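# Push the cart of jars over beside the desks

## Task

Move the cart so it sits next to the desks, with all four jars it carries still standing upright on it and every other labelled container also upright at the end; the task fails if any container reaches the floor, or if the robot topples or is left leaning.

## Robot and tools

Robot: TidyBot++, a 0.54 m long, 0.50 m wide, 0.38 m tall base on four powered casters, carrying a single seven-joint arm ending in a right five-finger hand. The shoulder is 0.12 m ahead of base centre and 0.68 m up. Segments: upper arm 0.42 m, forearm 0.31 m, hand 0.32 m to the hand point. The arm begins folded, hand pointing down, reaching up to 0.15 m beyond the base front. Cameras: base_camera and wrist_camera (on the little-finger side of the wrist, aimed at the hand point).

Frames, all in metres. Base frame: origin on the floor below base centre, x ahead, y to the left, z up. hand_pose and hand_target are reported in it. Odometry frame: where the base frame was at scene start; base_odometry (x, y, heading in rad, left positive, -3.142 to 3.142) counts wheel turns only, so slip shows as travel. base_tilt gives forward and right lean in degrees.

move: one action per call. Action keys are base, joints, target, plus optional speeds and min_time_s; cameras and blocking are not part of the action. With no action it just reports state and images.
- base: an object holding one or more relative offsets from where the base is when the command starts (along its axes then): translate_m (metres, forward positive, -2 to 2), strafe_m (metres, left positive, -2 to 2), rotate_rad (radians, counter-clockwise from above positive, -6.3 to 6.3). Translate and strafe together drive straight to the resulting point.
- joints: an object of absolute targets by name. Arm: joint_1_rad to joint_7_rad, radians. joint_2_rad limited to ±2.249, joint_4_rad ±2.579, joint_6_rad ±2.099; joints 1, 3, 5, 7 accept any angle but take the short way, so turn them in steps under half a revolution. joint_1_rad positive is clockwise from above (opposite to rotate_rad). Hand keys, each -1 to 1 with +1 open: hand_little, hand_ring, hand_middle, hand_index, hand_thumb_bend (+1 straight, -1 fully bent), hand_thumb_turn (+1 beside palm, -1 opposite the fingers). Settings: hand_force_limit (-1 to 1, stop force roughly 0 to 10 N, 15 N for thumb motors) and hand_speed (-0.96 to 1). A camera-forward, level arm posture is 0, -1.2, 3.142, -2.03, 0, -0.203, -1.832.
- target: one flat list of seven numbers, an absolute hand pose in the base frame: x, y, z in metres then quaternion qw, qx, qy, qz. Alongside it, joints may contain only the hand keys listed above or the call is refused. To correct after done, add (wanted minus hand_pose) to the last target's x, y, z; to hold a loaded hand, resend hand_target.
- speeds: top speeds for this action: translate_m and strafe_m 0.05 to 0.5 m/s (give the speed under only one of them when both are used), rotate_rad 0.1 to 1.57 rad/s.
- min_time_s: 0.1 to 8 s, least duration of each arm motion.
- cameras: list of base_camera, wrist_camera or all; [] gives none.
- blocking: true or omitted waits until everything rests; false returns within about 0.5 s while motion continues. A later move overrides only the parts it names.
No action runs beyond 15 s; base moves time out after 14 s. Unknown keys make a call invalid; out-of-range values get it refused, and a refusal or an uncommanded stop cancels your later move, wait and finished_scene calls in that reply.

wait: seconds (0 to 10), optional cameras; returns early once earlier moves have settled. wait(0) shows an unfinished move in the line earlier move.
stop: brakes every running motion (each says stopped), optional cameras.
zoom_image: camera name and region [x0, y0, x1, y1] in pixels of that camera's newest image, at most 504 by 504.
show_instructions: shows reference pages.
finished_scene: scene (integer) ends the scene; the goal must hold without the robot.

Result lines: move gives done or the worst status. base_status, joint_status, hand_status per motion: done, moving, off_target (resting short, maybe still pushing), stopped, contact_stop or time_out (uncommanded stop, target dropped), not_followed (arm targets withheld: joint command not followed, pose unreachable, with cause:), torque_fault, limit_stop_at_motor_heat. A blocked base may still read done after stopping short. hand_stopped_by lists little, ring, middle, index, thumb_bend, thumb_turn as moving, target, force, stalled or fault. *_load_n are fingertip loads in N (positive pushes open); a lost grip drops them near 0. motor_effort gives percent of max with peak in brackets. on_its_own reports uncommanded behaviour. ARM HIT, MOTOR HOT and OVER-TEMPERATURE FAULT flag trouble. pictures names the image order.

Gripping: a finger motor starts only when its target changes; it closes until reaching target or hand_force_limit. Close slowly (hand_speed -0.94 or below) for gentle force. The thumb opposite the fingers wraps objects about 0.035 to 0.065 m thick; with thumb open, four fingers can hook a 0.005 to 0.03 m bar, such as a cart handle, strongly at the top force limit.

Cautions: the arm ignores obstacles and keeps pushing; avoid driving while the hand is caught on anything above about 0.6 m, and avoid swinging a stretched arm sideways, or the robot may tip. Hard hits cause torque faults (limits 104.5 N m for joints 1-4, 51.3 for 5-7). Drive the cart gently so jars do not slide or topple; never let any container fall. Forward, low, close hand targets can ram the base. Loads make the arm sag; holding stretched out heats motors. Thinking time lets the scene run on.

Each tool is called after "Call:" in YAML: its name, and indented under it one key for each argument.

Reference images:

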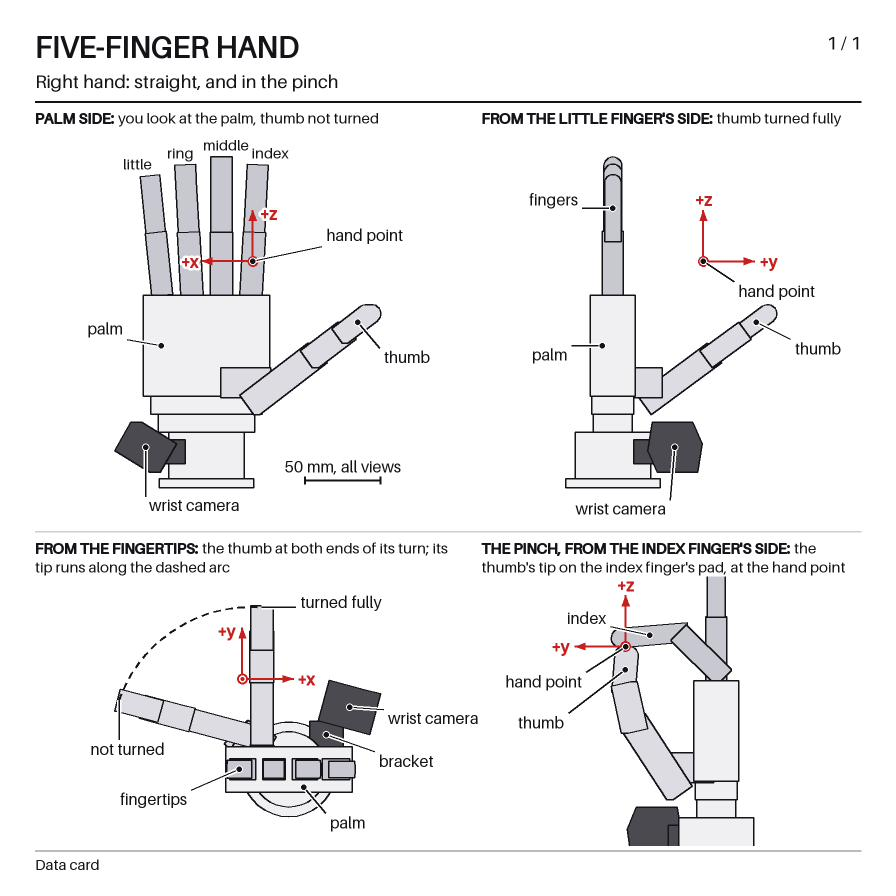

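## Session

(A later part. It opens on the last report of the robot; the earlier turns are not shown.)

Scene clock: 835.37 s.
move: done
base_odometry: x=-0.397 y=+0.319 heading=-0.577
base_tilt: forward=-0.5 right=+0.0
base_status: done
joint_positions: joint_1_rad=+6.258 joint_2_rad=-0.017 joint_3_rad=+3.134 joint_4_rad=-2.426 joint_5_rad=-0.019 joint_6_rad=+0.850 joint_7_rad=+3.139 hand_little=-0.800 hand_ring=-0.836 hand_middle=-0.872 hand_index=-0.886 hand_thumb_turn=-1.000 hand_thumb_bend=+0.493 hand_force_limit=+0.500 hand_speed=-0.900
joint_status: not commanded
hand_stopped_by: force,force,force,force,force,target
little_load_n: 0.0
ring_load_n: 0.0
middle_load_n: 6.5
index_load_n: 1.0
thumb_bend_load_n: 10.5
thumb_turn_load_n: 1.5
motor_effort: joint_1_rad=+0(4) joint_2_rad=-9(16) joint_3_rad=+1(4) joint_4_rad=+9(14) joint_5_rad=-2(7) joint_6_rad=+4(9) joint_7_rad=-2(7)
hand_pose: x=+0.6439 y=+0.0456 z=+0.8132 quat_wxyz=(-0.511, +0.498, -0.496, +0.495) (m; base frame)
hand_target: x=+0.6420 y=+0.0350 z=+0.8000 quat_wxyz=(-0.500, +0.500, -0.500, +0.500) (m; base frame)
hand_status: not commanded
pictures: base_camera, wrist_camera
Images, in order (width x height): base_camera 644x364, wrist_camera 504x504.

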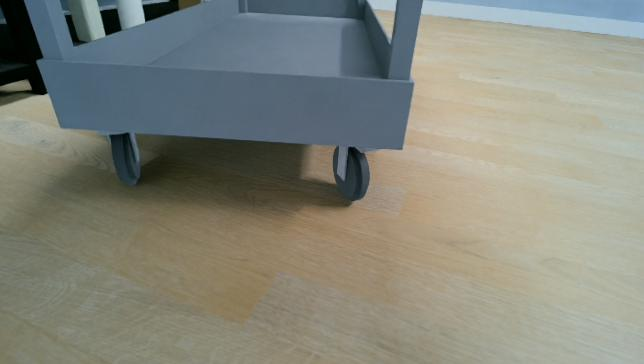

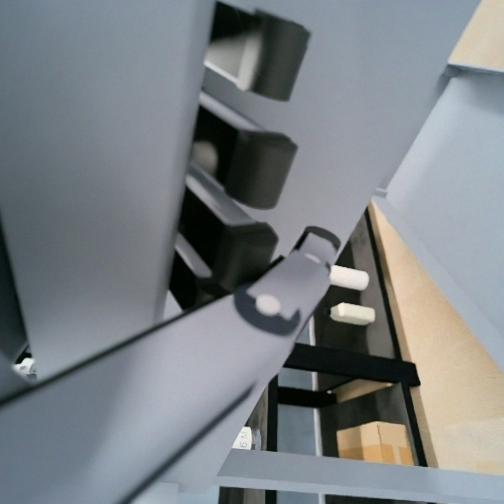

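Call:
move:
  base: {"translate_m":-0.28,"strafe_m":-0.24,"rotate_rad":0.16}
  speeds: {"translate_m":0.15,"rotate_rad":0.1}
  cameras: ["all"]

Scene clock: 845.70 s.
move: time_out
base_odometry: x=-0.734 y=+0.275 heading=-0.420
base_tilt: forward=-0.4 right=+0.0
base_status: translate_m time_out (by the wheels' count: -0.258 of -0.280); strafe_m time_out (by the wheels' count: -0.221 of -0.240); the other done
joint_positions: joint_1_rad=+6.259 joint_2_rad=-0.020 joint_3_rad=+3.137 joint_4_rad=-2.431 joint_5_rad=-0.017 joint_6_rad=+0.854 joint_7_rad=+3.139 hand_little=-0.800 hand_ring=-0.836 hand_middle=-0.872 hand_index=-0.886 hand_thumb_turn=-1.000 hand_thumb_bend=+0.493 hand_force_limit=+0.500 hand_speed=-0.900
joint_status: not commanded
hand_stopped_by: force,force,force,force,force,target
little_load_n: 0.0
ring_load_n: 0.0
middle_load_n: 6.0
index_load_n: 1.5
thumb_bend_load_n: 10.5
thumb_turn_load_n: 1.5
motor_effort: joint_1_rad=+0(6) joint_2_rad=-12(16) joint_3_rad=+1(7) joint_4_rad=+10(16) joint_5_rad=-2(7) joint_6_rad=+5(7) joint_7_rad=-1(5)
hand_pose: x=+0.6425 y=+0.0439 z=+0.8133 quat_wxyz=(-0.511, +0.497, -0.496, +0.496) (m; base frame)
hand_target: x=+0.6420 y=+0.0350 z=+0.8000 quat_wxyz=(-0.500, +0.500, -0.500, +0.500) (m; base frame)
hand_status: not commanded
pictures: base_camera, wrist_camera
Images, in order (width x height): base_camera 644x364, wrist_camera 504x504.

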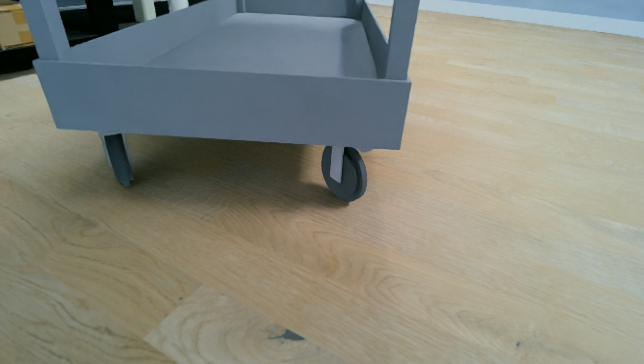

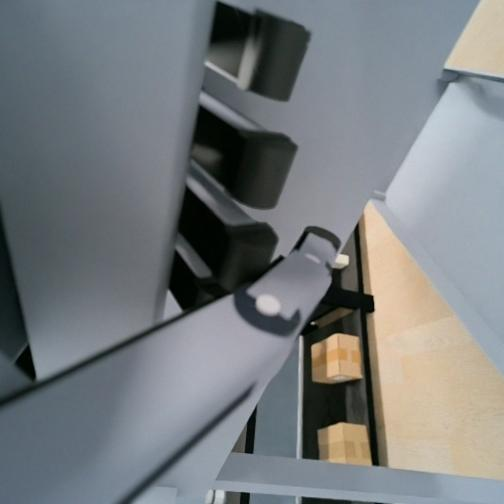

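Call:
move:
  base: {"translate_m":-0.15,"strafe_m":-0.3,"rotate_rad":0.2}
  speeds: {"translate_m":0.15,"rotate_rad":0.1}
  cameras: ["all"]

Scene clock: 885.23 s.
move: done
base_odometry: x=-0.994 y=+0.062 heading=-0.219
base_tilt: forward=-0.4 right=+0.1
base_status: done
joint_positions: joint_1_rad=+6.253 joint_2_rad=-0.019 joint_3_rad=+3.130 joint_4_rad=-2.430 joint_5_rad=-0.016 joint_6_rad=+0.855 joint_7_rad=+3.139 hand_little=-0.800 hand_ring=-0.836 hand_middle=-0.872 hand_index=-0.886 hand_thumb_turn=-1.000 hand_thumb_bend=+0.493 hand_force_limit=+0.500 hand_speed=-0.900
joint_status: not commanded
hand_stopped_by: force,force,force,force,force,target
little_load_n: -1.0
ring_load_n: 0.0
middle_load_n: 6.5
index_load_n: 0.0
thumb_bend_load_n: 10.5
thumb_turn_load_n: 2.0
motor_effort: joint_1_rad=+0(4) joint_2_rad=-9(15) joint_3_rad=+2(5) joint_4_rad=+11(16) joint_5_rad=-2(5) joint_6_rad=+5(8) joint_7_rad=-1(3)
hand_pose: x=+0.6421 y=+0.0508 z=+0.8132 quat_wxyz=(-0.514, +0.500, -0.492, +0.493) (m; base frame)
hand_target: x=+0.6420 y=+0.0350 z=+0.8000 quat_wxyz=(-0.500, +0.500, -0.500, +0.500) (m; base frame)
hand_status: not commanded
pictures: base_camera, wrist_camera
Images, in order (width x height): base_camera 644x364, wrist_camera 504x504.

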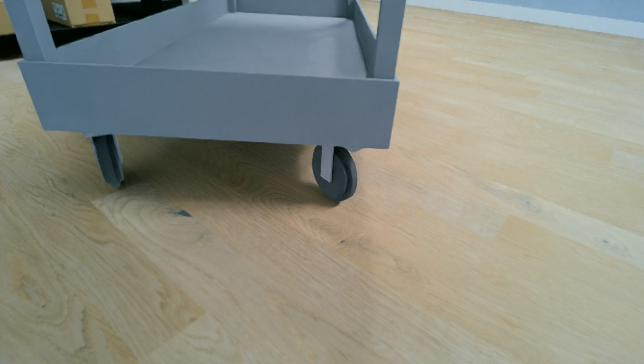

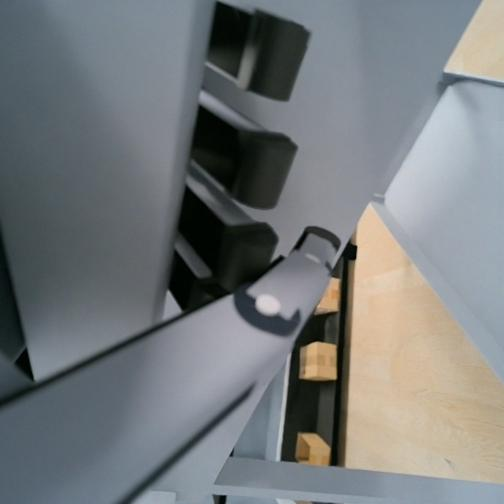

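Call:
move:
  joints: {"hand_thumb_bend":1,"hand_index":0,"hand_middle":0,"hand_ring":0,"hand_little":0,"hand_speed":-0.3}

Call:
move:
  joints: {"hand_thumb_turn":1}
  cameras: ["wrist_camera"]

Call:
move:
  target: [0.642,0.035,0.93,-0.5,0.5,-0.5,0.5]
  min_time_s: 1.5
  cameras: ["wrist_camera"]

Scene clock: 928.70 s.
move: done
base_odometry: x=-0.994 y=+0.062 heading=-0.220
base_tilt: forward=-0.5 right=+0.0
base_status: not commanded
joint_positions: joint_1_rad=+6.258 joint_2_rad=-0.015 joint_3_rad=+3.137 joint_4_rad=-2.430 joint_5_rad=-0.016 joint_6_rad=+0.862 joint_7_rad=+3.139 hand_little=+0.000 hand_ring=+0.000 hand_middle=+0.000 hand_index=+0.000 hand_thumb_turn=-1.000 hand_thumb_bend=+1.000 hand_force_limit=+0.500 hand_speed=-0.300
joint_status: all done
hand_stopped_by: target,target,target,target,target,target
little_load_n: 0.0
ring_load_n: 0.0
middle_load_n: 0.0
index_load_n: 0.5
thumb_bend_load_n: 0.0
thumb_turn_load_n: 0.0
motor_effort: joint_1_rad=-1(4) joint_2_rad=-11(12) joint_3_rad=+0(5) joint_4_rad=+10(16) joint_5_rad=-1(4) joint_6_rad=+6(7) joint_7_rad=+0(2)
hand_pose: x=+0.6439 y=+0.0444 z=+0.8138 quat_wxyz=(-0.512, +0.496, -0.495, +0.497) (m; base frame)
hand_target: x=+0.6420 y=+0.0350 z=+0.8000 quat_wxyz=(-0.500, +0.500, -0.500, +0.500) (m; base frame)
hand_status: not commanded
pictures: none

Scene clock: 930.67 s.
move: done
base_odometry: x=-0.994 y=+0.062 heading=-0.220
base_tilt: forward=-0.4 right=+0.0
base_status: not commanded
joint_positions: joint_1_rad=+6.258 joint_2_rad=-0.015 joint_3_rad=+3.137 joint_4_rad=-2.430 joint_5_rad=-0.016 joint_6_rad=+0.862 joint_7_rad=+3.139 hand_little=+0.000 hand_ring=+0.000 hand_middle=+0.000 hand_index=+0.000 hand_thumb_turn=+1.000 hand_thumb_bend=+1.000 hand_force_limit=+0.500 hand_speed=-0.300
joint_status: all done
hand_stopped_by: target,target,target,target,target,target
little_load_n: 0.0
ring_load_n: -0.5
middle_load_n: 0.0
index_load_n: 0.5
thumb_bend_load_n: 0.0
thumb_turn_load_n: 0.0
motor_effort: joint_1_rad=-1(1) joint_2_rad=-10(12) joint_3_rad=+0(1) joint_4_rad=+10(10) joint_5_rad=-1(2) joint_6_rad=+6(6) joint_7_rad=+0(2)
hand_pose: x=+0.6439 y=+0.0444 z=+0.8138 quat_wxyz=(-0.512, +0.496, -0.495, +0.497) (m; base frame)
hand_target: x=+0.6420 y=+0.0350 z=+0.8000 quat_wxyz=(-0.500, +0.500, -0.500, +0.500) (m; base frame)
hand_status: not commanded
pictures: wrist_camera
Images, in order (width x height): wrist_camera 504x504.

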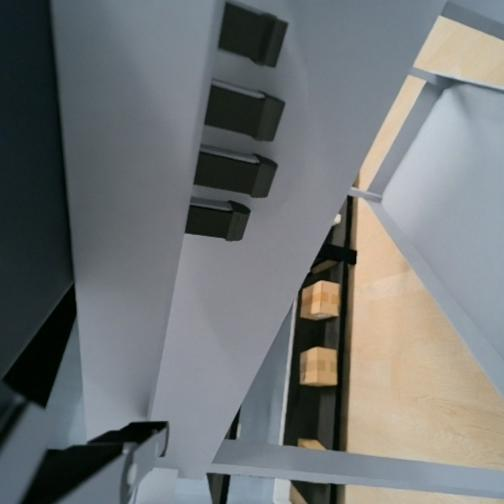

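Scene clock: 932.80 s.
move: done
base_odometry: x=-0.994 y=+0.062 heading=-0.220
base_tilt: forward=-0.4 right=+0.0
base_status: not commanded
joint_positions: joint_1_rad=+6.719 joint_2_rad=-0.218 joint_3_rad=+2.810 joint_4_rad=-2.137 joint_5_rad=+0.294 joint_6_rad=+0.407 joint_7_rad=+2.797 hand_little=+0.000 hand_ring=+0.000 hand_middle=+0.000 hand_index=+0.000 hand_thumb_turn=+1.000 hand_thumb_bend=+1.000 hand_force_limit=+0.500 hand_speed=-0.300
joint_status: not commanded
hand_stopped_by: target,target,target,target,target,target
little_load_n: 0.0
ring_load_n: 0.0
middle_load_n: 0.0
index_load_n: 0.0
thumb_bend_load_n: 0.0
thumb_turn_load_n: 0.0
motor_effort: joint_1_rad=-1(1) joint_2_rad=-9(14) joint_3_rad=+2(2) joint_4_rad=+16(19) joint_5_rad=-2(3) joint_6_rad=+7(12) joint_7_rad=+0(2)
hand_pose: x=+0.6476 y=+0.0332 z=+0.9286 quat_wxyz=(-0.507, +0.496, -0.493, +0.504) (m; base frame)
hand_target: x=+0.6420 y=+0.0350 z=+0.9300 quat_wxyz=(-0.500, +0.500, -0.500, +0.500) (m; base frame)
hand_status: done (0.006 m and 1.4 deg from the pose sent, 0.117 m and 1.6 deg at the start)
pictures: wrist_camera
Images, in order (width x height): wrist_camera 504x504.

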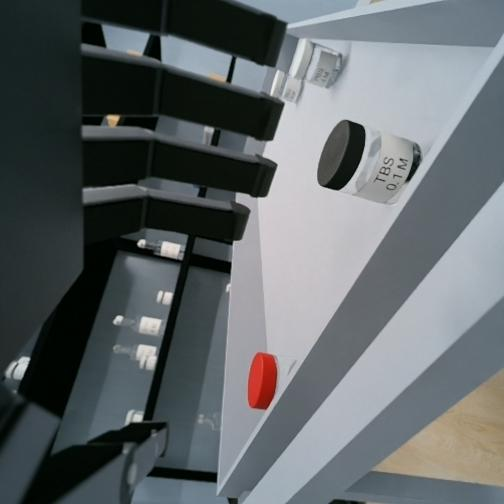

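Call:
move:
  joints: {"joint_1_rad":0,"joint_2_rad":-1.2,"joint_3_rad":3.142,"joint_4_rad":-2.03,"joint_5_rad":0,"joint_6_rad":-0.5,"joint_7_rad":-1.832,"hand_little":1,"hand_ring":1,"hand_middle":1,"hand_index":1}

Call:
move:
  base: {"translate_m":0.0,"strafe_m":-0.8,"rotate_rad":0.7}
  cameras: ["all"]

Scene clock: 945.50 s.
move: done
base_odometry: x=-0.994 y=+0.062 heading=-0.220
base_tilt: forward=-0.5 right=+0.0
base_status: not commanded
joint_positions: joint_1_rad=+6.299 joint_2_rad=-1.174 joint_3_rad=+3.129 joint_4_rad=-2.055 joint_5_rad=+0.046 joint_6_rad=-0.442 joint_7_rad=+4.392 hand_little=+1.000 hand_ring=+1.000 hand_middle=+1.000 hand_index=+1.000 hand_thumb_turn=+1.000 hand_thumb_bend=+1.000 hand_force_limit=+0.500 hand_speed=-0.300
joint_status: all done
hand_stopped_by: target,target,target,target,target,target
little_load_n: 0.0
ring_load_n: -0.5
middle_load_n: 0.0
index_load_n: 0.0
thumb_bend_load_n: 0.0
thumb_turn_load_n: 0.0
motor_effort: joint_1_rad=-1(2) joint_2_rad=+15(16) joint_3_rad=+1(4) joint_4_rad=+13(17) joint_5_rad=-2(3) joint_6_rad=+7(9) joint_7_rad=+0(2)
hand_pose: x=+0.2954 y=-0.0514 z=+1.0788 quat_wxyz=(-0.096, +0.607, -0.091, +0.783) (m; base frame)
hand_target: x=+0.2824 y=-0.0490 z=+1.0792 quat_wxyz=(-0.103, +0.612, -0.081, +0.780) (m; base frame)
hand_status: not commanded
pictures: none

Scene clock: 948.63 s.
move: done
base_odometry: x=-1.168 y=-0.719 heading=+0.481
base_tilt: forward=-0.4 right=+0.1
base_status: done
joint_positions: joint_1_rad=+6.291 joint_2_rad=-1.176 joint_3_rad=+3.134 joint_4_rad=-2.053 joint_5_rad=+0.043 joint_6_rad=-0.445 joint_7_rad=+4.395 hand_little=+1.000 hand_ring=+1.000 hand_middle=+1.000 hand_index=+1.000 hand_thumb_turn=+1.000 hand_thumb_bend=+1.000 hand_force_limit=+0.500 hand_speed=-0.300
joint_status: not commanded
hand_stopped_by: target,target,target,target,target,target
little_load_n: 0.0
ring_load_n: 0.0
middle_load_n: -0.5
index_load_n: 0.0
thumb_bend_load_n: -0.5
thumb_turn_load_n: 0.0
motor_effort: joint_1_rad=+0(2) joint_2_rad=+15(16) joint_3_rad=+1(3) joint_4_rad=+13(14) joint_5_rad=-1(2) joint_6_rad=+7(8) joint_7_rad=+0(2)
hand_pose: x=+0.2946 y=-0.0520 z=+1.0795 quat_wxyz=(-0.101, +0.607, -0.091, +0.783) (m; base frame)
hand_target: x=+0.2824 y=-0.0490 z=+1.0792 quat_wxyz=(-0.103, +0.612, -0.081, +0.780) (m; base frame)
hand_status: not commanded
pictures: base_camera, wrist_camera
Images, in order (width x height): base_camera 644x364, wrist_camera 504x504.

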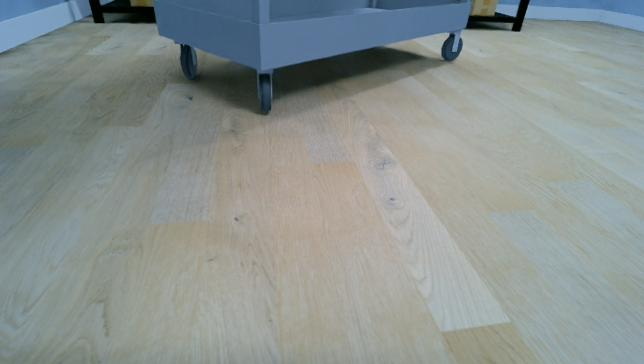

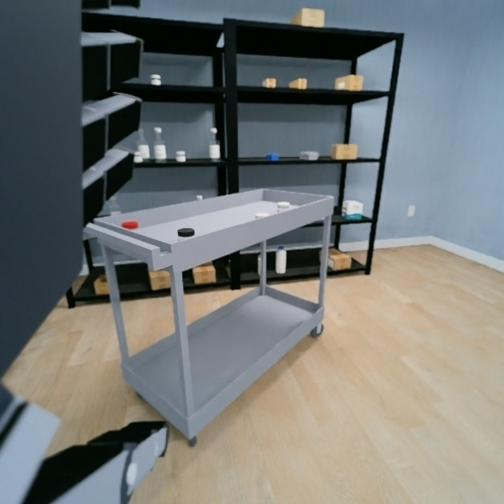

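Call:
zoom_image:
  camera: "base_camera"
  region: [400, 0, 540, 80]

Call:
zoom_image:
  camera: "wrist_camera"
  region: [80, 170, 360, 450]

Scaled by 3.600.

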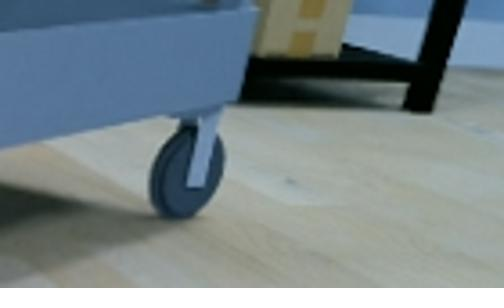

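Scaled by 1.800 from the camera's 504x504 image, which has a finer 720x720 frame.

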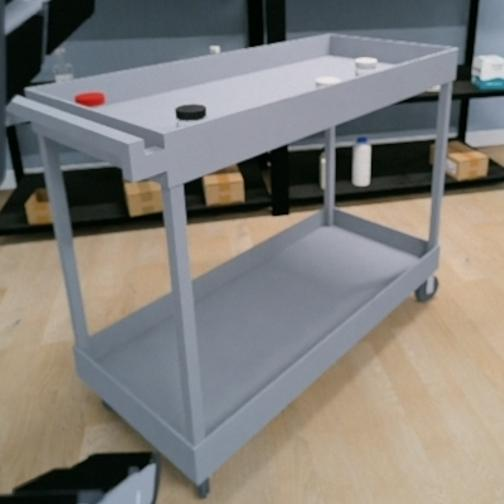

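Call:
move:
  joints: {"joint_1_rad":-0.02,"joint_2_rad":-0.24,"joint_3_rad":3.142,"joint_4_rad":-2.16,"joint_5_rad":0,"joint_6_rad":0.42,"joint_7_rad":3.14,"hand_little":0,"hand_ring":0,"hand_middle":0,"hand_index":0}

Call:
move:
  base: {"translate_m":0.515,"strafe_m":0.611,"rotate_rad":-0.701}
  speeds: {"translate_m":0.3}
  cameras: ["all"]

Scene clock: 1021.13 s.
move: done
base_odometry: x=-1.168 y=-0.719 heading=+0.481
base_tilt: forward=-0.4 right=+0.0
base_status: not commanded
joint_positions: joint_1_rad=+6.280 joint_2_rad=-0.261 joint_3_rad=+3.134 joint_4_rad=-2.120 joint_5_rad=+0.041 joint_6_rad=+0.353 joint_7_rad=+3.199 hand_little=+0.000 hand_ring=+0.000 hand_middle=+0.000 hand_index=+0.000 hand_thumb_turn=+1.000 hand_thumb_bend=+1.000 hand_force_limit=+0.500 hand_speed=-0.300
joint_status: all done
hand_stopped_by: target,target,target,target,target,target
little_load_n: 0.0
ring_load_n: 0.0
middle_load_n: 0.0
index_load_n: 0.0
thumb_bend_load_n: 0.0
thumb_turn_load_n: 0.0
motor_effort: joint_1_rad=-1(2) joint_2_rad=-9(16) joint_3_rad=+1(2) joint_4_rad=+16(17) joint_5_rad=-1(3) joint_6_rad=+8(9) joint_7_rad=-1(2)
hand_pose: x=+0.6363 y=+0.0368 z=+0.9571 quat_wxyz=(-0.497, +0.512, -0.453, +0.535) (m; base frame)
hand_target: x=+0.6392 y=+0.0424 z=+0.9458 quat_wxyz=(-0.523, +0.486, -0.478, +0.512) (m; base frame)
hand_status: not commanded
pictures: none

Scene clock: 1024.93 s.
move: done
base_odometry: x=-0.994 y=+0.061 heading=-0.221
base_tilt: forward=-0.4 right=+0.0
base_status: done
joint_positions: joint_1_rad=+6.273 joint_2_rad=-0.259 joint_3_rad=+3.140 joint_4_rad=-2.121 joint_5_rad=+0.041 joint_6_rad=+0.355 joint_7_rad=+3.197 hand_little=+0.000 hand_ring=+0.000 hand_middle=+0.000 hand_index=+0.000 hand_thumb_turn=+1.000 hand_thumb_bend=+1.000 hand_force_limit=+0.500 hand_speed=-0.300
joint_status: not commanded
hand_stopped_by: target,target,target,target,target,target
little_load_n: 0.0
ring_load_n: 0.0
middle_load_n: 0.0
index_load_n: 0.0
thumb_bend_load_n: 0.0
thumb_turn_load_n: -0.5
motor_effort: joint_1_rad=+0(2) joint_2_rad=-9(10) joint_3_rad=+1(2) joint_4_rad=+16(16) joint_5_rad=-1(2) joint_6_rad=+8(8) joint_7_rad=-1(2)
hand_pose: x=+0.6370 y=+0.0372 z=+0.9564 quat_wxyz=(-0.498, +0.512, -0.453, +0.533) (m; base frame)
hand_target: x=+0.6392 y=+0.0424 z=+0.9458 quat_wxyz=(-0.523, +0.486, -0.478, +0.512) (m; base frame)
hand_status: not commanded
pictures: base_camera, wrist_camera
Images, in order (width x height): base_camera 644x364, wrist_camera 504x504.

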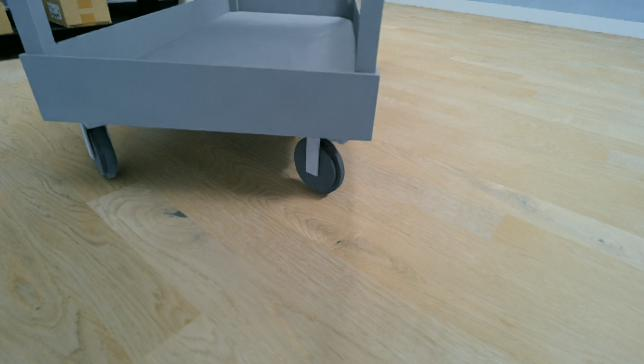

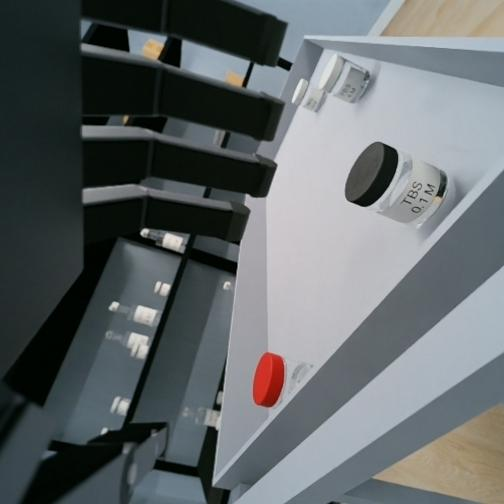

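Call:
move:
  base: {"translate_m":0.02,"strafe_m":0.085,"rotate_rad":-0.11}
  speeds: {"translate_m":0.1,"rotate_rad":0.2}
  cameras: ["base_camera"]

Call:
move:
  joints: {"joint_1_rad":-0.02,"joint_2_rad":-0.10,"joint_3_rad":3.142,"joint_4_rad":-2.36,"joint_5_rad":-0.04,"joint_6_rad":0.74,"joint_7_rad":3.1}
  min_time_s: 2
  cameras: ["wrist_camera"]

Scene clock: 1038.10 s.
move: time_out
base_odometry: x=-0.987 y=+0.076 heading=-0.270
base_tilt: forward=-0.4 right=+0.1
base_status: translate_m time_out (by the wheels' count: +0.004 of +0.020); strafe_m time_out (by the wheels' count: +0.016 of +0.085); rotate_rad time_out (by the wheels' count: -0.050 of -0.110)
joint_positions: joint_1_rad=+6.271 joint_2_rad=-0.256 joint_3_rad=+3.139 joint_4_rad=-2.122 joint_5_rad=+0.041 joint_6_rad=+0.357 joint_7_rad=+3.197 hand_little=+0.000 hand_ring=+0.000 hand_middle=+0.000 hand_index=+0.000 hand_thumb_turn=+1.000 hand_thumb_bend=+1.000 hand_force_limit=+0.500 hand_speed=-0.300
joint_status: not commanded
hand_stopped_by: target,target,target,target,target,target
little_load_n: 0.0
ring_load_n: 0.0
middle_load_n: 0.0
index_load_n: 0.0
thumb_bend_load_n: 0.0
thumb_turn_load_n: 0.0
motor_effort: joint_1_rad=-1(2) joint_2_rad=-9(16) joint_3_rad=+1(4) joint_4_rad=+16(17) joint_5_rad=-1(2) joint_6_rad=+7(8) joint_7_rad=-1(2)
hand_pose: x=+0.6376 y=+0.0387 z=+0.9551 quat_wxyz=(-0.498, +0.513, -0.453, +0.532) (m; base frame)
hand_target: x=+0.6392 y=+0.0424 z=+0.9458 quat_wxyz=(-0.523, +0.486, -0.478, +0.512) (m; base frame)
hand_status: not commanded
pictures: base_camera
Images, in order (width x height): base_camera 644x364.

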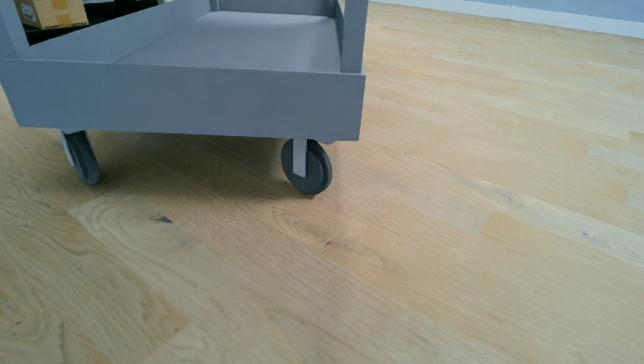

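not run: a stop that you did not command came earlier in this reply.

Call:
move:
  base: {"translate_m":0.08,"strafe_m":0.0}
  speeds: {"translate_m":0.1}

Call:
move:
  base: {"translate_m":0.0,"strafe_m":0.08,"rotate_rad":-0.05}
  speeds: {"strafe_m":0.1}
  cameras: ["all"]

Scene clock: 1071.77 s.
move: done
base_odometry: x=-0.910 y=+0.054 heading=-0.270
base_tilt: forward=-0.4 right=+0.0
base_status: done
joint_positions: joint_1_rad=+6.271 joint_2_rad=-0.254 joint_3_rad=+3.139 joint_4_rad=-2.122 joint_5_rad=+0.041 joint_6_rad=+0.358 joint_7_rad=+3.197 hand_little=+0.000 hand_ring=+0.000 hand_middle=+0.000 hand_index=+0.000 hand_thumb_turn=+1.000 hand_thumb_bend=+1.000 hand_force_limit=+0.500 hand_speed=-0.300
joint_status: not commanded
hand_stopped_by: target,target,target,target,target,target
little_load_n: 0.0
ring_load_n: 0.0
middle_load_n: 0.0
index_load_n: 0.0
thumb_bend_load_n: -0.5
thumb_turn_load_n: 0.0
motor_effort: joint_1_rad=+0(1) joint_2_rad=-9(12) joint_3_rad=+1(1) joint_4_rad=+16(17) joint_5_rad=-1(2) joint_6_rad=+7(8) joint_7_rad=+0(1)
hand_pose: x=+0.6382 y=+0.0387 z=+0.9537 quat_wxyz=(-0.498, +0.514, -0.454, +0.532) (m; base frame)
hand_target: x=+0.6392 y=+0.0424 z=+0.9458 quat_wxyz=(-0.523, +0.486, -0.478, +0.512) (m; base frame)
hand_status: not commanded
pictures: none

Scene clock: 1073.13 s.
move: done
base_odometry: x=-0.888 y=+0.132 heading=-0.320
base_tilt: forward=-0.4 right=+0.0
base_status: done
joint_positions: joint_1_rad=+6.270 joint_2_rad=-0.254 joint_3_rad=+3.141 joint_4_rad=-2.122 joint_5_rad=+0.041 joint_6_rad=+0.358 joint_7_rad=+3.197 hand_little=+0.000 hand_ring=+0.000 hand_middle=+0.000 hand_index=+0.000 hand_thumb_turn=+1.000 hand_thumb_bend=+1.000 hand_force_limit=+0.500 hand_speed=-0.300
joint_status: not commanded
hand_stopped_by: target,target,target,target,target,target
little_load_n: 0.0
ring_load_n: 0.0
middle_load_n: 0.0
index_load_n: 0.0
thumb_bend_load_n: 0.0
thumb_turn_load_n: 0.0
motor_effort: joint_1_rad=+0(2) joint_2_rad=-9(10) joint_3_rad=+1(2) joint_4_rad=+16(16) joint_5_rad=-1(2) joint_6_rad=+8(8) joint_7_rad=-1(1)
hand_pose: x=+0.6383 y=+0.0381 z=+0.9537 quat_wxyz=(-0.497, +0.513, -0.454, +0.532) (m; base frame)
hand_target: x=+0.6392 y=+0.0424 z=+0.9458 quat_wxyz=(-0.523, +0.486, -0.478, +0.512) (m; base frame)
hand_status: not commanded
pictures: base_camera, wrist_camera
Images, in order (width x height): base_camera 644x364, wrist_camera 504x504.

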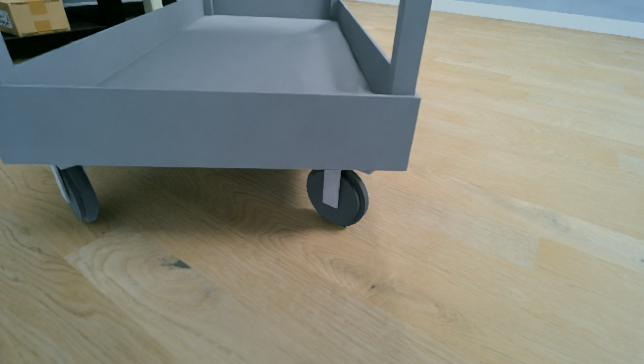

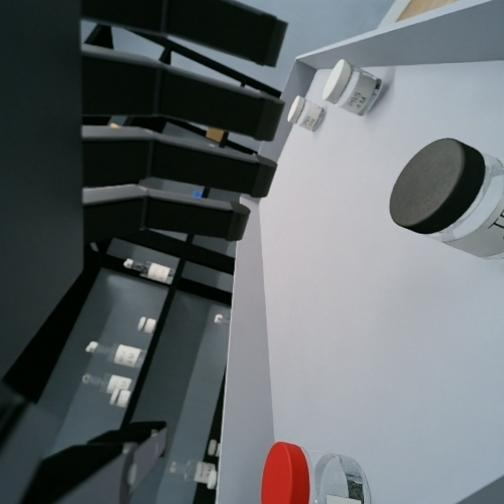

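Call:
move:
  base: {"translate_m":-0.035}
  speeds: {"translate_m":0.1}

Call:
move:
  target: [0.605,0.035,0.95,-0.5,0.5,-0.5,0.5]
  min_time_s: 2
  cameras: ["all"]

Scene clock: 1090.30 s.
move: time_out
base_odometry: x=-0.914 y=+0.139 heading=-0.320
base_tilt: forward=-0.5 right=+0.0
base_status: translate_m time_out (by the wheels' count: -0.027 of -0.035)
joint_positions: joint_1_rad=+6.269 joint_2_rad=-0.254 joint_3_rad=+3.140 joint_4_rad=-2.125 joint_5_rad=+0.040 joint_6_rad=+0.361 joint_7_rad=+3.197 hand_little=+0.000 hand_ring=+0.000 hand_middle=+0.000 hand_index=+0.000 hand_thumb_turn=+1.000 hand_thumb_bend=+1.000 hand_force_limit=+0.500 hand_speed=-0.300
joint_status: not commanded
hand_stopped_by: target,target,target,target,target,target
little_load_n: 0.0
ring_load_n: 0.0
middle_load_n: 0.0
index_load_n: 0.0
thumb_bend_load_n: 0.0
thumb_turn_load_n: 0.0
motor_effort: joint_1_rad=+0(3) joint_2_rad=-9(16) joint_3_rad=+1(4) joint_4_rad=+16(17) joint_5_rad=-1(2) joint_6_rad=+7(9) joint_7_rad=+0(2)
hand_pose: x=+0.6378 y=+0.0393 z=+0.9533 quat_wxyz=(-0.498, +0.514, -0.453, +0.531) (m; base frame)
hand_target: x=+0.6392 y=+0.0424 z=+0.9458 quat_wxyz=(-0.523, +0.486, -0.478, +0.512) (m; base frame)
hand_status: not commanded
pictures: none

not run: a stop that you did not command came earlier in this reply.

Call:
move:
  target: [0.602,0.035,0.95,-0.5,0.5,-0.5,0.5]
  min_time_s: 2
  cameras: ["all"]

Call:
zoom_image:
  camera: "wrist_camera"
  region: [202, 202, 504, 504]

Scene clock: 1097.00 s.
move: done
base_odometry: x=-0.914 y=+0.139 heading=-0.320
base_tilt: forward=-0.5 right=+0.0
base_status: not commanded
joint_positions: joint_1_rad=+6.595 joint_2_rad=-0.333 joint_3_rad=+2.948 joint_4_rad=-2.125 joint_5_rad=+0.514 joint_6_rad=+0.308 joint_7_rad=+2.581 hand_little=+0.000 hand_ring=+0.000 hand_middle=+0.000 hand_index=+0.000 hand_thumb_turn=+1.000 hand_thumb_bend=+1.000 hand_force_limit=+0.500 hand_speed=-0.300
joint_status: not commanded
hand_stopped_by: target,target,target,target,target,target
little_load_n: 0.0
ring_load_n: 0.0
middle_load_n: 0.0
index_load_n: 0.0
thumb_bend_load_n: 0.0
thumb_turn_load_n: -0.5
motor_effort: joint_1_rad=-1(1) joint_2_rad=-6(10) joint_3_rad=+2(2) joint_4_rad=+16(16) joint_5_rad=-3(3) joint_6_rad=+7(8) joint_7_rad=-1(2)
hand_pose: x=+0.6125 y=+0.0385 z=+0.9585 quat_wxyz=(-0.514, +0.498, -0.486, +0.503) (m; base frame)
hand_target: x=+0.6020 y=+0.0350 z=+0.9500 quat_wxyz=(-0.500, +0.500, -0.500, +0.500) (m; base frame)
hand_status: done (0.014 m and 2.3 deg from the pose sent, 0.036 m and 6.6 deg at the start)
pictures: base_camera, wrist_camera
Images, in order (width x height): base_camera 644x364, wrist_camera 504x504.

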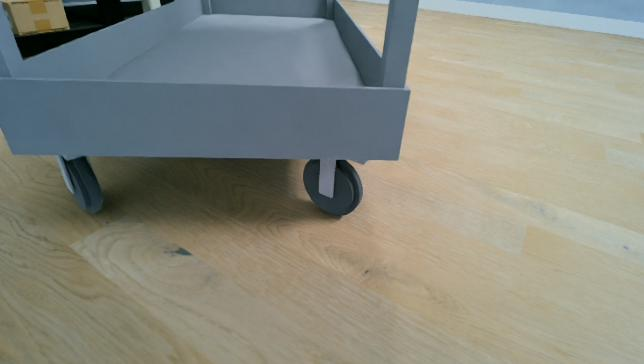

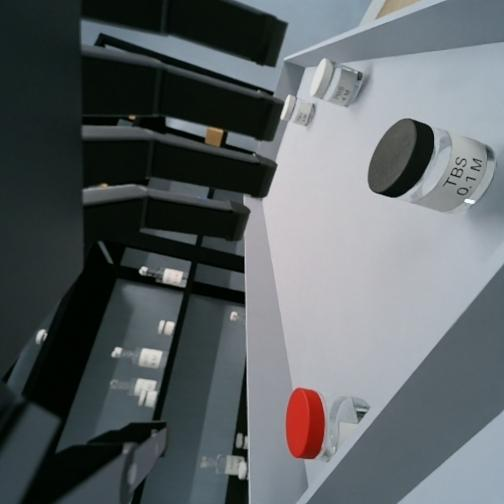

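Scaled by 1.669 from the camera's 504x504 image, which has a finer 720x720 frame.

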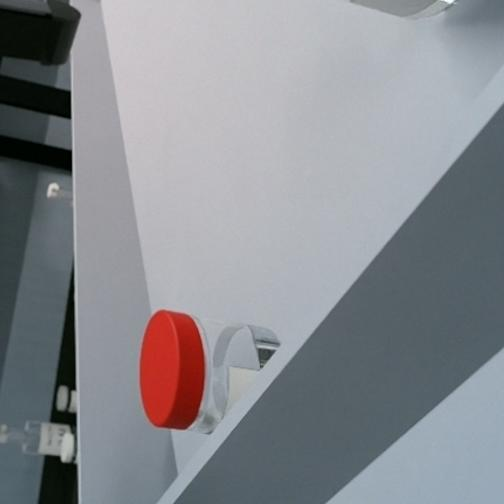

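Call:
move:
  target: [0.591,0.033,0.87,-0.5,0.5,-0.5,0.5]
  min_time_s: 2
  cameras: ["wrist_camera"]

Scene clock: 1105.97 s.
move: done
base_odometry: x=-0.914 y=+0.139 heading=-0.320
base_tilt: forward=-0.5 right=+0.0
base_status: not commanded
joint_positions: joint_1_rad=+6.699 joint_2_rad=-0.333 joint_3_rad=+2.858 joint_4_rad=-2.336 joint_5_rad=+0.342 joint_6_rad=+0.469 joint_7_rad=+2.739 hand_little=+0.000 hand_ring=+0.000 hand_middle=+0.000 hand_index=+0.000 hand_thumb_turn=+1.000 hand_thumb_bend=+1.000 hand_force_limit=+0.500 hand_speed=-0.300
joint_status: not commanded
hand_stopped_by: target,target,target,target,target,target
little_load_n: 0.0
ring_load_n: 0.0
middle_load_n: 0.0
index_load_n: 0.0
thumb_bend_load_n: 0.0
thumb_turn_load_n: 0.0
motor_effort: joint_1_rad=+0(1) joint_2_rad=-5(7) joint_3_rad=+2(2) joint_4_rad=+15(16) joint_5_rad=-2(3) joint_6_rad=+7(7) joint_7_rad=-1(1)
hand_pose: x=+0.5905 y=+0.0364 z=+0.8793 quat_wxyz=(-0.499, +0.503, -0.503, +0.494) (m; base frame)
hand_target: x=+0.5910 y=+0.0330 z=+0.8700 quat_wxyz=(-0.500, +0.500, -0.500, +0.500) (m; base frame)
hand_status: done (0.010 m and 0.8 deg from the pose sent, 0.091 m and 2.3 deg at the start)
pictures: wrist_camera
Images, in order (width x height): wrist_camera 504x504.

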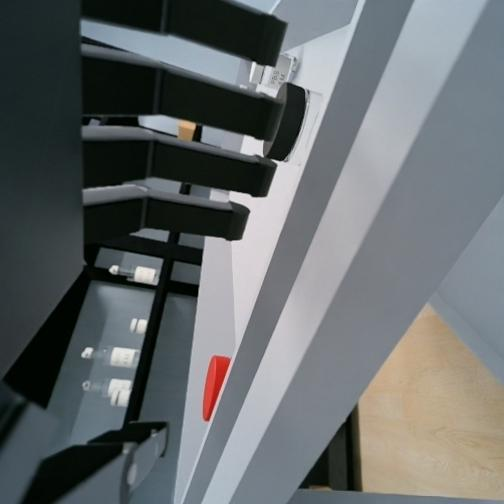

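Call:
zoom_image:
  camera: "wrist_camera"
  region: [152, 152, 404, 404]

Scaled by 2.000 from the camera's 504x504 image, which has a finer 720x720 frame.

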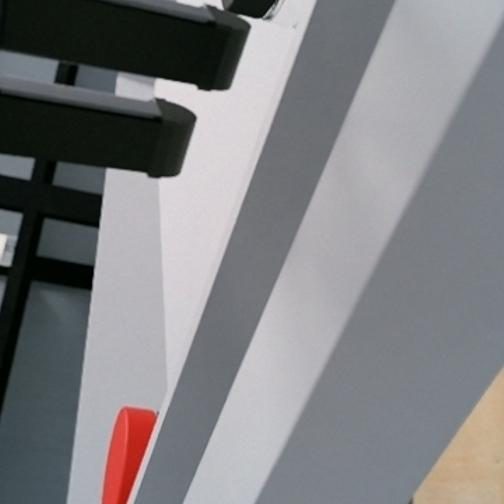

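Call:
move:
  target: [0.60,0.033,0.96,-0.5,0.5,-0.5,0.5]
  min_time_s: 2

Call:
move:
  base: {"translate_m":0.45}
  speeds: {"translate_m":0.12}
  cameras: ["all"]

Scene clock: 1141.93 s.
move: done
base_odometry: x=-0.914 y=+0.139 heading=-0.320
base_tilt: forward=-0.5 right=+0.1
base_status: not commanded
joint_positions: joint_1_rad=+6.576 joint_2_rad=-0.341 joint_3_rad=+2.962 joint_4_rad=-2.130 joint_5_rad=+0.567 joint_6_rad=+0.271 joint_7_rad=+2.537 hand_little=+0.000 hand_ring=+0.000 hand_middle=+0.000 hand_index=+0.000 hand_thumb_turn=+1.000 hand_thumb_bend=+1.000 hand_force_limit=+0.500 hand_speed=-0.300
joint_status: not commanded
hand_stopped_by: target,target,target,target,target,target
little_load_n: 0.0
ring_load_n: 0.0
middle_load_n: 0.0
index_load_n: 0.0
thumb_bend_load_n: 0.0
thumb_turn_load_n: -0.5
motor_effort: joint_1_rad=+0(1) joint_2_rad=-7(7) joint_3_rad=+2(2) joint_4_rad=+16(16) joint_5_rad=-2(3) joint_6_rad=+6(7) joint_7_rad=-2(2)
hand_pose: x=+0.6074 y=+0.0373 z=+0.9471 quat_wxyz=(-0.503, +0.507, -0.494, +0.496) (m; base frame)
hand_target: x=+0.6000 y=+0.0330 z=+0.9600 quat_wxyz=(-0.500, +0.500, -0.500, +0.500) (m; base frame)
hand_status: done (0.016 m and 1.2 deg from the pose sent, 0.081 m and 0.8 deg at the start)
pictures: none

Scene clock: 1146.30 s.
move: done
base_odometry: x=-0.487 y=-0.002 heading=-0.320
base_tilt: forward=-0.4 right=+0.0
base_status: done
joint_positions: joint_1_rad=+6.574 joint_2_rad=-0.352 joint_3_rad=+2.965 joint_4_rad=-2.129 joint_5_rad=+0.568 joint_6_rad=+0.268 joint_7_rad=+2.537 hand_little=+0.000 hand_ring=+0.000 hand_middle=+0.000 hand_index=+0.000 hand_thumb_turn=+1.000 hand_thumb_bend=+1.000 hand_force_limit=+0.500 hand_speed=-0.300
joint_status: not commanded
hand_stopped_by: target,target,target,target,target,target
little_load_n: 0.0
ring_load_n: 0.0
middle_load_n: 0.0
index_load_n: 0.0
thumb_bend_load_n: 0.0
thumb_turn_load_n: 0.0
motor_effort: joint_1_rad=-1(1) joint_2_rad=-6(9) joint_3_rad=+2(3) joint_4_rad=+16(17) joint_5_rad=-2(3) joint_6_rad=+6(7) joint_7_rad=-1(2)
hand_pose: x=+0.6045 y=+0.0372 z=+0.9521 quat_wxyz=(-0.504, +0.505, -0.491, +0.500) (m; base frame)
hand_target: x=+0.6000 y=+0.0330 z=+0.9600 quat_wxyz=(-0.500, +0.500, -0.500, +0.500) (m; base frame)
hand_status: not commanded
pictures: base_camera, wrist_camera
Images, in order (width x height): base_camera 644x364, wrist_camera 504x504.

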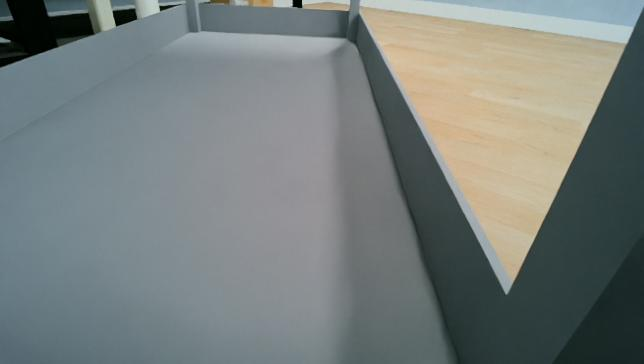

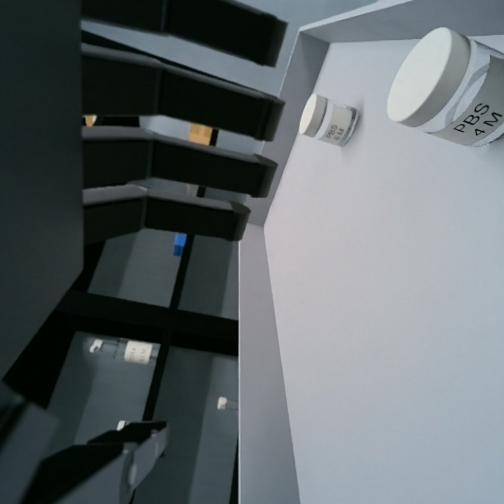

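Call:
move:
  base: {"translate_m":-0.33}
  speeds: {"translate_m":0.2}
  cameras: ["all"]

Scene clock: 1155.30 s.
move: done
base_odometry: x=-0.801 y=+0.101 heading=-0.320
base_tilt: forward=-0.4 right=+0.0
base_status: done
joint_positions: joint_1_rad=+6.574 joint_2_rad=-0.357 joint_3_rad=+2.967 joint_4_rad=-2.129 joint_5_rad=+0.568 joint_6_rad=+0.267 joint_7_rad=+2.537 hand_little=+0.000 hand_ring=+0.000 hand_middle=+0.000 hand_index=+0.000 hand_thumb_turn=+1.000 hand_thumb_bend=+1.000 hand_force_limit=+0.500 hand_speed=-0.300
joint_status: not commanded
hand_stopped_by: target,target,target,target,target,target
little_load_n: 0.0
ring_load_n: 0.0
middle_load_n: 0.0
index_load_n: 0.0
thumb_bend_load_n: 0.0
thumb_turn_load_n: -0.5
motor_effort: joint_1_rad=-1(1) joint_2_rad=-6(9) joint_3_rad=+2(2) joint_4_rad=+16(17) joint_5_rad=-2(3) joint_6_rad=+6(7) joint_7_rad=+0(1)
hand_pose: x=+0.6033 y=+0.0368 z=+0.9541 quat_wxyz=(-0.505, +0.504, -0.490, +0.501) (m; base frame)
hand_target: x=+0.6000 y=+0.0330 z=+0.9600 quat_wxyz=(-0.500, +0.500, -0.500, +0.500) (m; base frame)
hand_status: not commanded
pictures: base_camera, wrist_camera
Images, in order (width x height): base_camera 644x364, wrist_camera 504x504.

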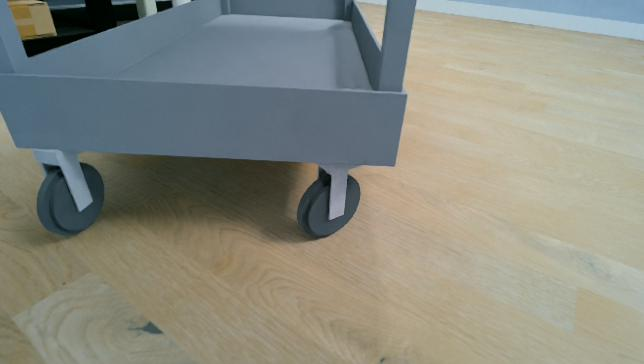

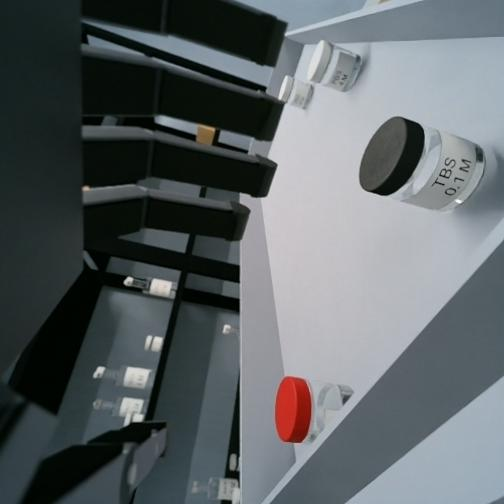

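Call:
move:
  base: {"translate_m":-0.08}
  speeds: {"translate_m":0.2}

Call:
move:
  target: [0.637,0.033,0.87,-0.5,0.5,-0.5,0.5]
  min_time_s: 2
  cameras: ["wrist_camera"]

Call:
zoom_image:
  camera: "wrist_camera"
  region: [152, 152, 404, 404]

Scene clock: 1165.67 s.
move: done
base_odometry: x=-0.877 y=+0.126 heading=-0.320
base_tilt: forward=-0.5 right=+0.1
base_status: done
joint_positions: joint_1_rad=+6.574 joint_2_rad=-0.362 joint_3_rad=+2.967 joint_4_rad=-2.129 joint_5_rad=+0.568 joint_6_rad=+0.267 joint_7_rad=+2.537 hand_little=+0.000 hand_ring=+0.000 hand_middle=+0.000 hand_index=+0.000 hand_thumb_turn=+1.000 hand_thumb_bend=+1.000 hand_force_limit=+0.500 hand_speed=-0.300
joint_status: not commanded
hand_stopped_by: target,target,target,target,target,target
little_load_n: 0.0
ring_load_n: 0.0
middle_load_n: 0.0
index_load_n: 0.0
thumb_bend_load_n: 0.0
thumb_turn_load_n: 0.0
motor_effort: joint_1_rad=-1(1) joint_2_rad=-6(9) joint_3_rad=+2(2) joint_4_rad=+17(17) joint_5_rad=-3(3) joint_6_rad=+6(7) joint_7_rad=-1(1)
hand_pose: x=+0.6019 y=+0.0372 z=+0.9565 quat_wxyz=(-0.505, +0.503, -0.489, +0.503) (m; base frame)
hand_target: x=+0.6000 y=+0.0330 z=+0.9600 quat_wxyz=(-0.500, +0.500, -0.500, +0.500) (m; base frame)
hand_status: not commanded
pictures: none

Scene clock: 1168.27 s.
move: done
base_odometry: x=-0.877 y=+0.126 heading=-0.320
base_tilt: forward=-0.4 right=+0.0
base_status: not commanded
joint_positions: joint_1_rad=+6.600 joint_2_rad=-0.195 joint_3_rad=+2.875 joint_4_rad=-2.252 joint_5_rad=+0.155 joint_6_rad=+0.495 joint_7_rad=+2.947 hand_little=+0.000 hand_ring=+0.000 hand_middle=+0.000 hand_index=+0.000 hand_thumb_turn=+1.000 hand_thumb_bend=+1.000 hand_force_limit=+0.500 hand_speed=-0.300
joint_status: not commanded
hand_stopped_by: target,target,target,target,target,target
little_load_n: 0.0
ring_load_n: 0.0
middle_load_n: 0.0
index_load_n: 0.0
thumb_bend_load_n: 0.0
thumb_turn_load_n: -0.5
motor_effort: joint_1_rad=+0(1) joint_2_rad=-9(10) joint_3_rad=+1(2) joint_4_rad=+14(16) joint_5_rad=-2(3) joint_6_rad=+7(8) joint_7_rad=-1(2)
hand_pose: x=+0.6357 y=+0.0416 z=+0.8830 quat_wxyz=(-0.505, +0.504, -0.499, +0.492) (m; base frame)
hand_target: x=+0.6370 y=+0.0330 z=+0.8700 quat_wxyz=(-0.500, +0.500, -0.500, +0.500) (m; base frame)
hand_status: done (0.016 m and 1.2 deg from the pose sent, 0.093 m and 1.5 deg at the start)
pictures: wrist_camera
Images, in order (width x height): wrist_camera 504x504.

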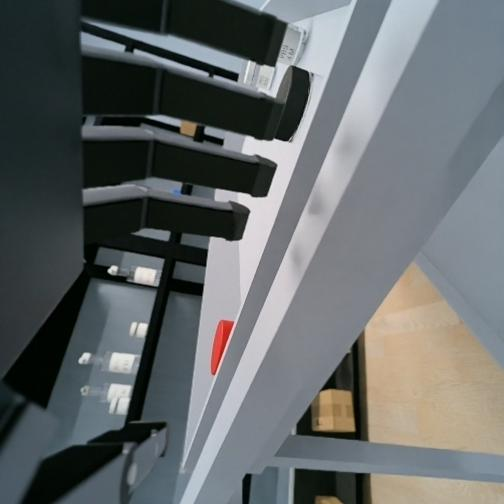

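Scaled by 2.000 from the camera's 504x504 image, which has a finer 720x720 frame.

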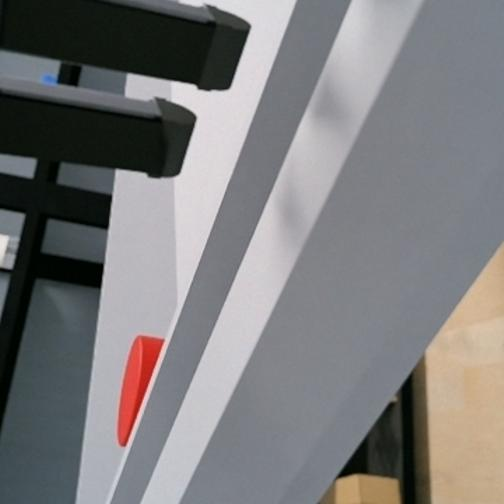

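Call:
move:
  target: [0.616,0.03,0.852,-0.5,0.5,-0.5,0.5]
  min_time_s: 2
  cameras: ["wrist_camera"]

Call:
zoom_image:
  camera: "wrist_camera"
  region: [152, 152, 404, 404]

Scene clock: 1189.50 s.
move: done
base_odometry: x=-0.877 y=+0.126 heading=-0.320
base_tilt: forward=-0.5 right=+0.0
base_status: not commanded
joint_positions: joint_1_rad=+6.606 joint_2_rad=-0.195 joint_3_rad=+2.875 joint_4_rad=-2.323 joint_5_rad=+0.154 joint_6_rad=+0.582 joint_7_rad=+2.947 hand_little=+0.000 hand_ring=+0.000 hand_middle=+0.000 hand_index=+0.000 hand_thumb_turn=+1.000 hand_thumb_bend=+1.000 hand_force_limit=+0.500 hand_speed=-0.300
joint_status: not commanded
hand_stopped_by: target,target,target,target,target,target
little_load_n: 0.0
ring_load_n: 0.0
middle_load_n: 2.5
index_load_n: 0.0
thumb_bend_load_n: 0.0
thumb_turn_load_n: -0.5
motor_effort: joint_1_rad=-1(1) joint_2_rad=-7(10) joint_3_rad=+1(2) joint_4_rad=+12(15) joint_5_rad=-1(2) joint_6_rad=+5(8) joint_7_rad=-1(2)
hand_pose: x=+0.6251 y=+0.0424 z=+0.8686 quat_wxyz=(-0.511, +0.501, -0.495, +0.492) (m; base frame)
hand_target: x=+0.6160 y=+0.0300 z=+0.8520 quat_wxyz=(-0.500, +0.500, -0.500, +0.500) (m; base frame)
hand_status: done (0.023 m and 1.6 deg from the pose sent, 0.039 m and 1.2 deg at the start)
pictures: wrist_camera
Images, in order (width x height): wrist_camera 504x504.

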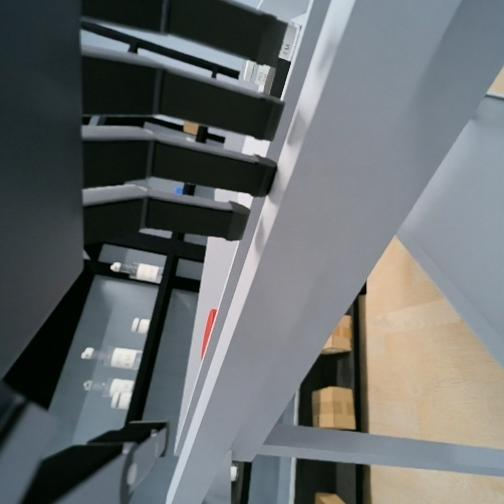

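Scaled by 2.000 from the camera's 504x504 image, which has a finer 720x720 frame.

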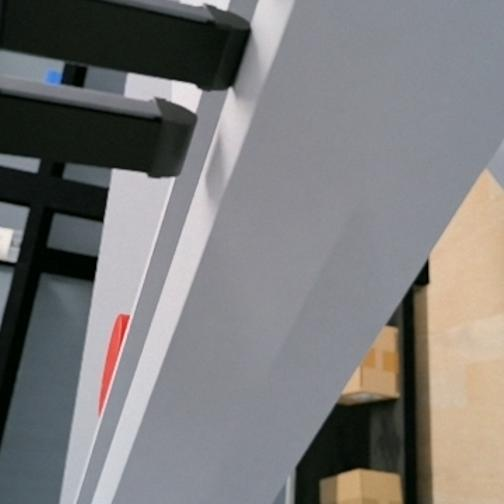

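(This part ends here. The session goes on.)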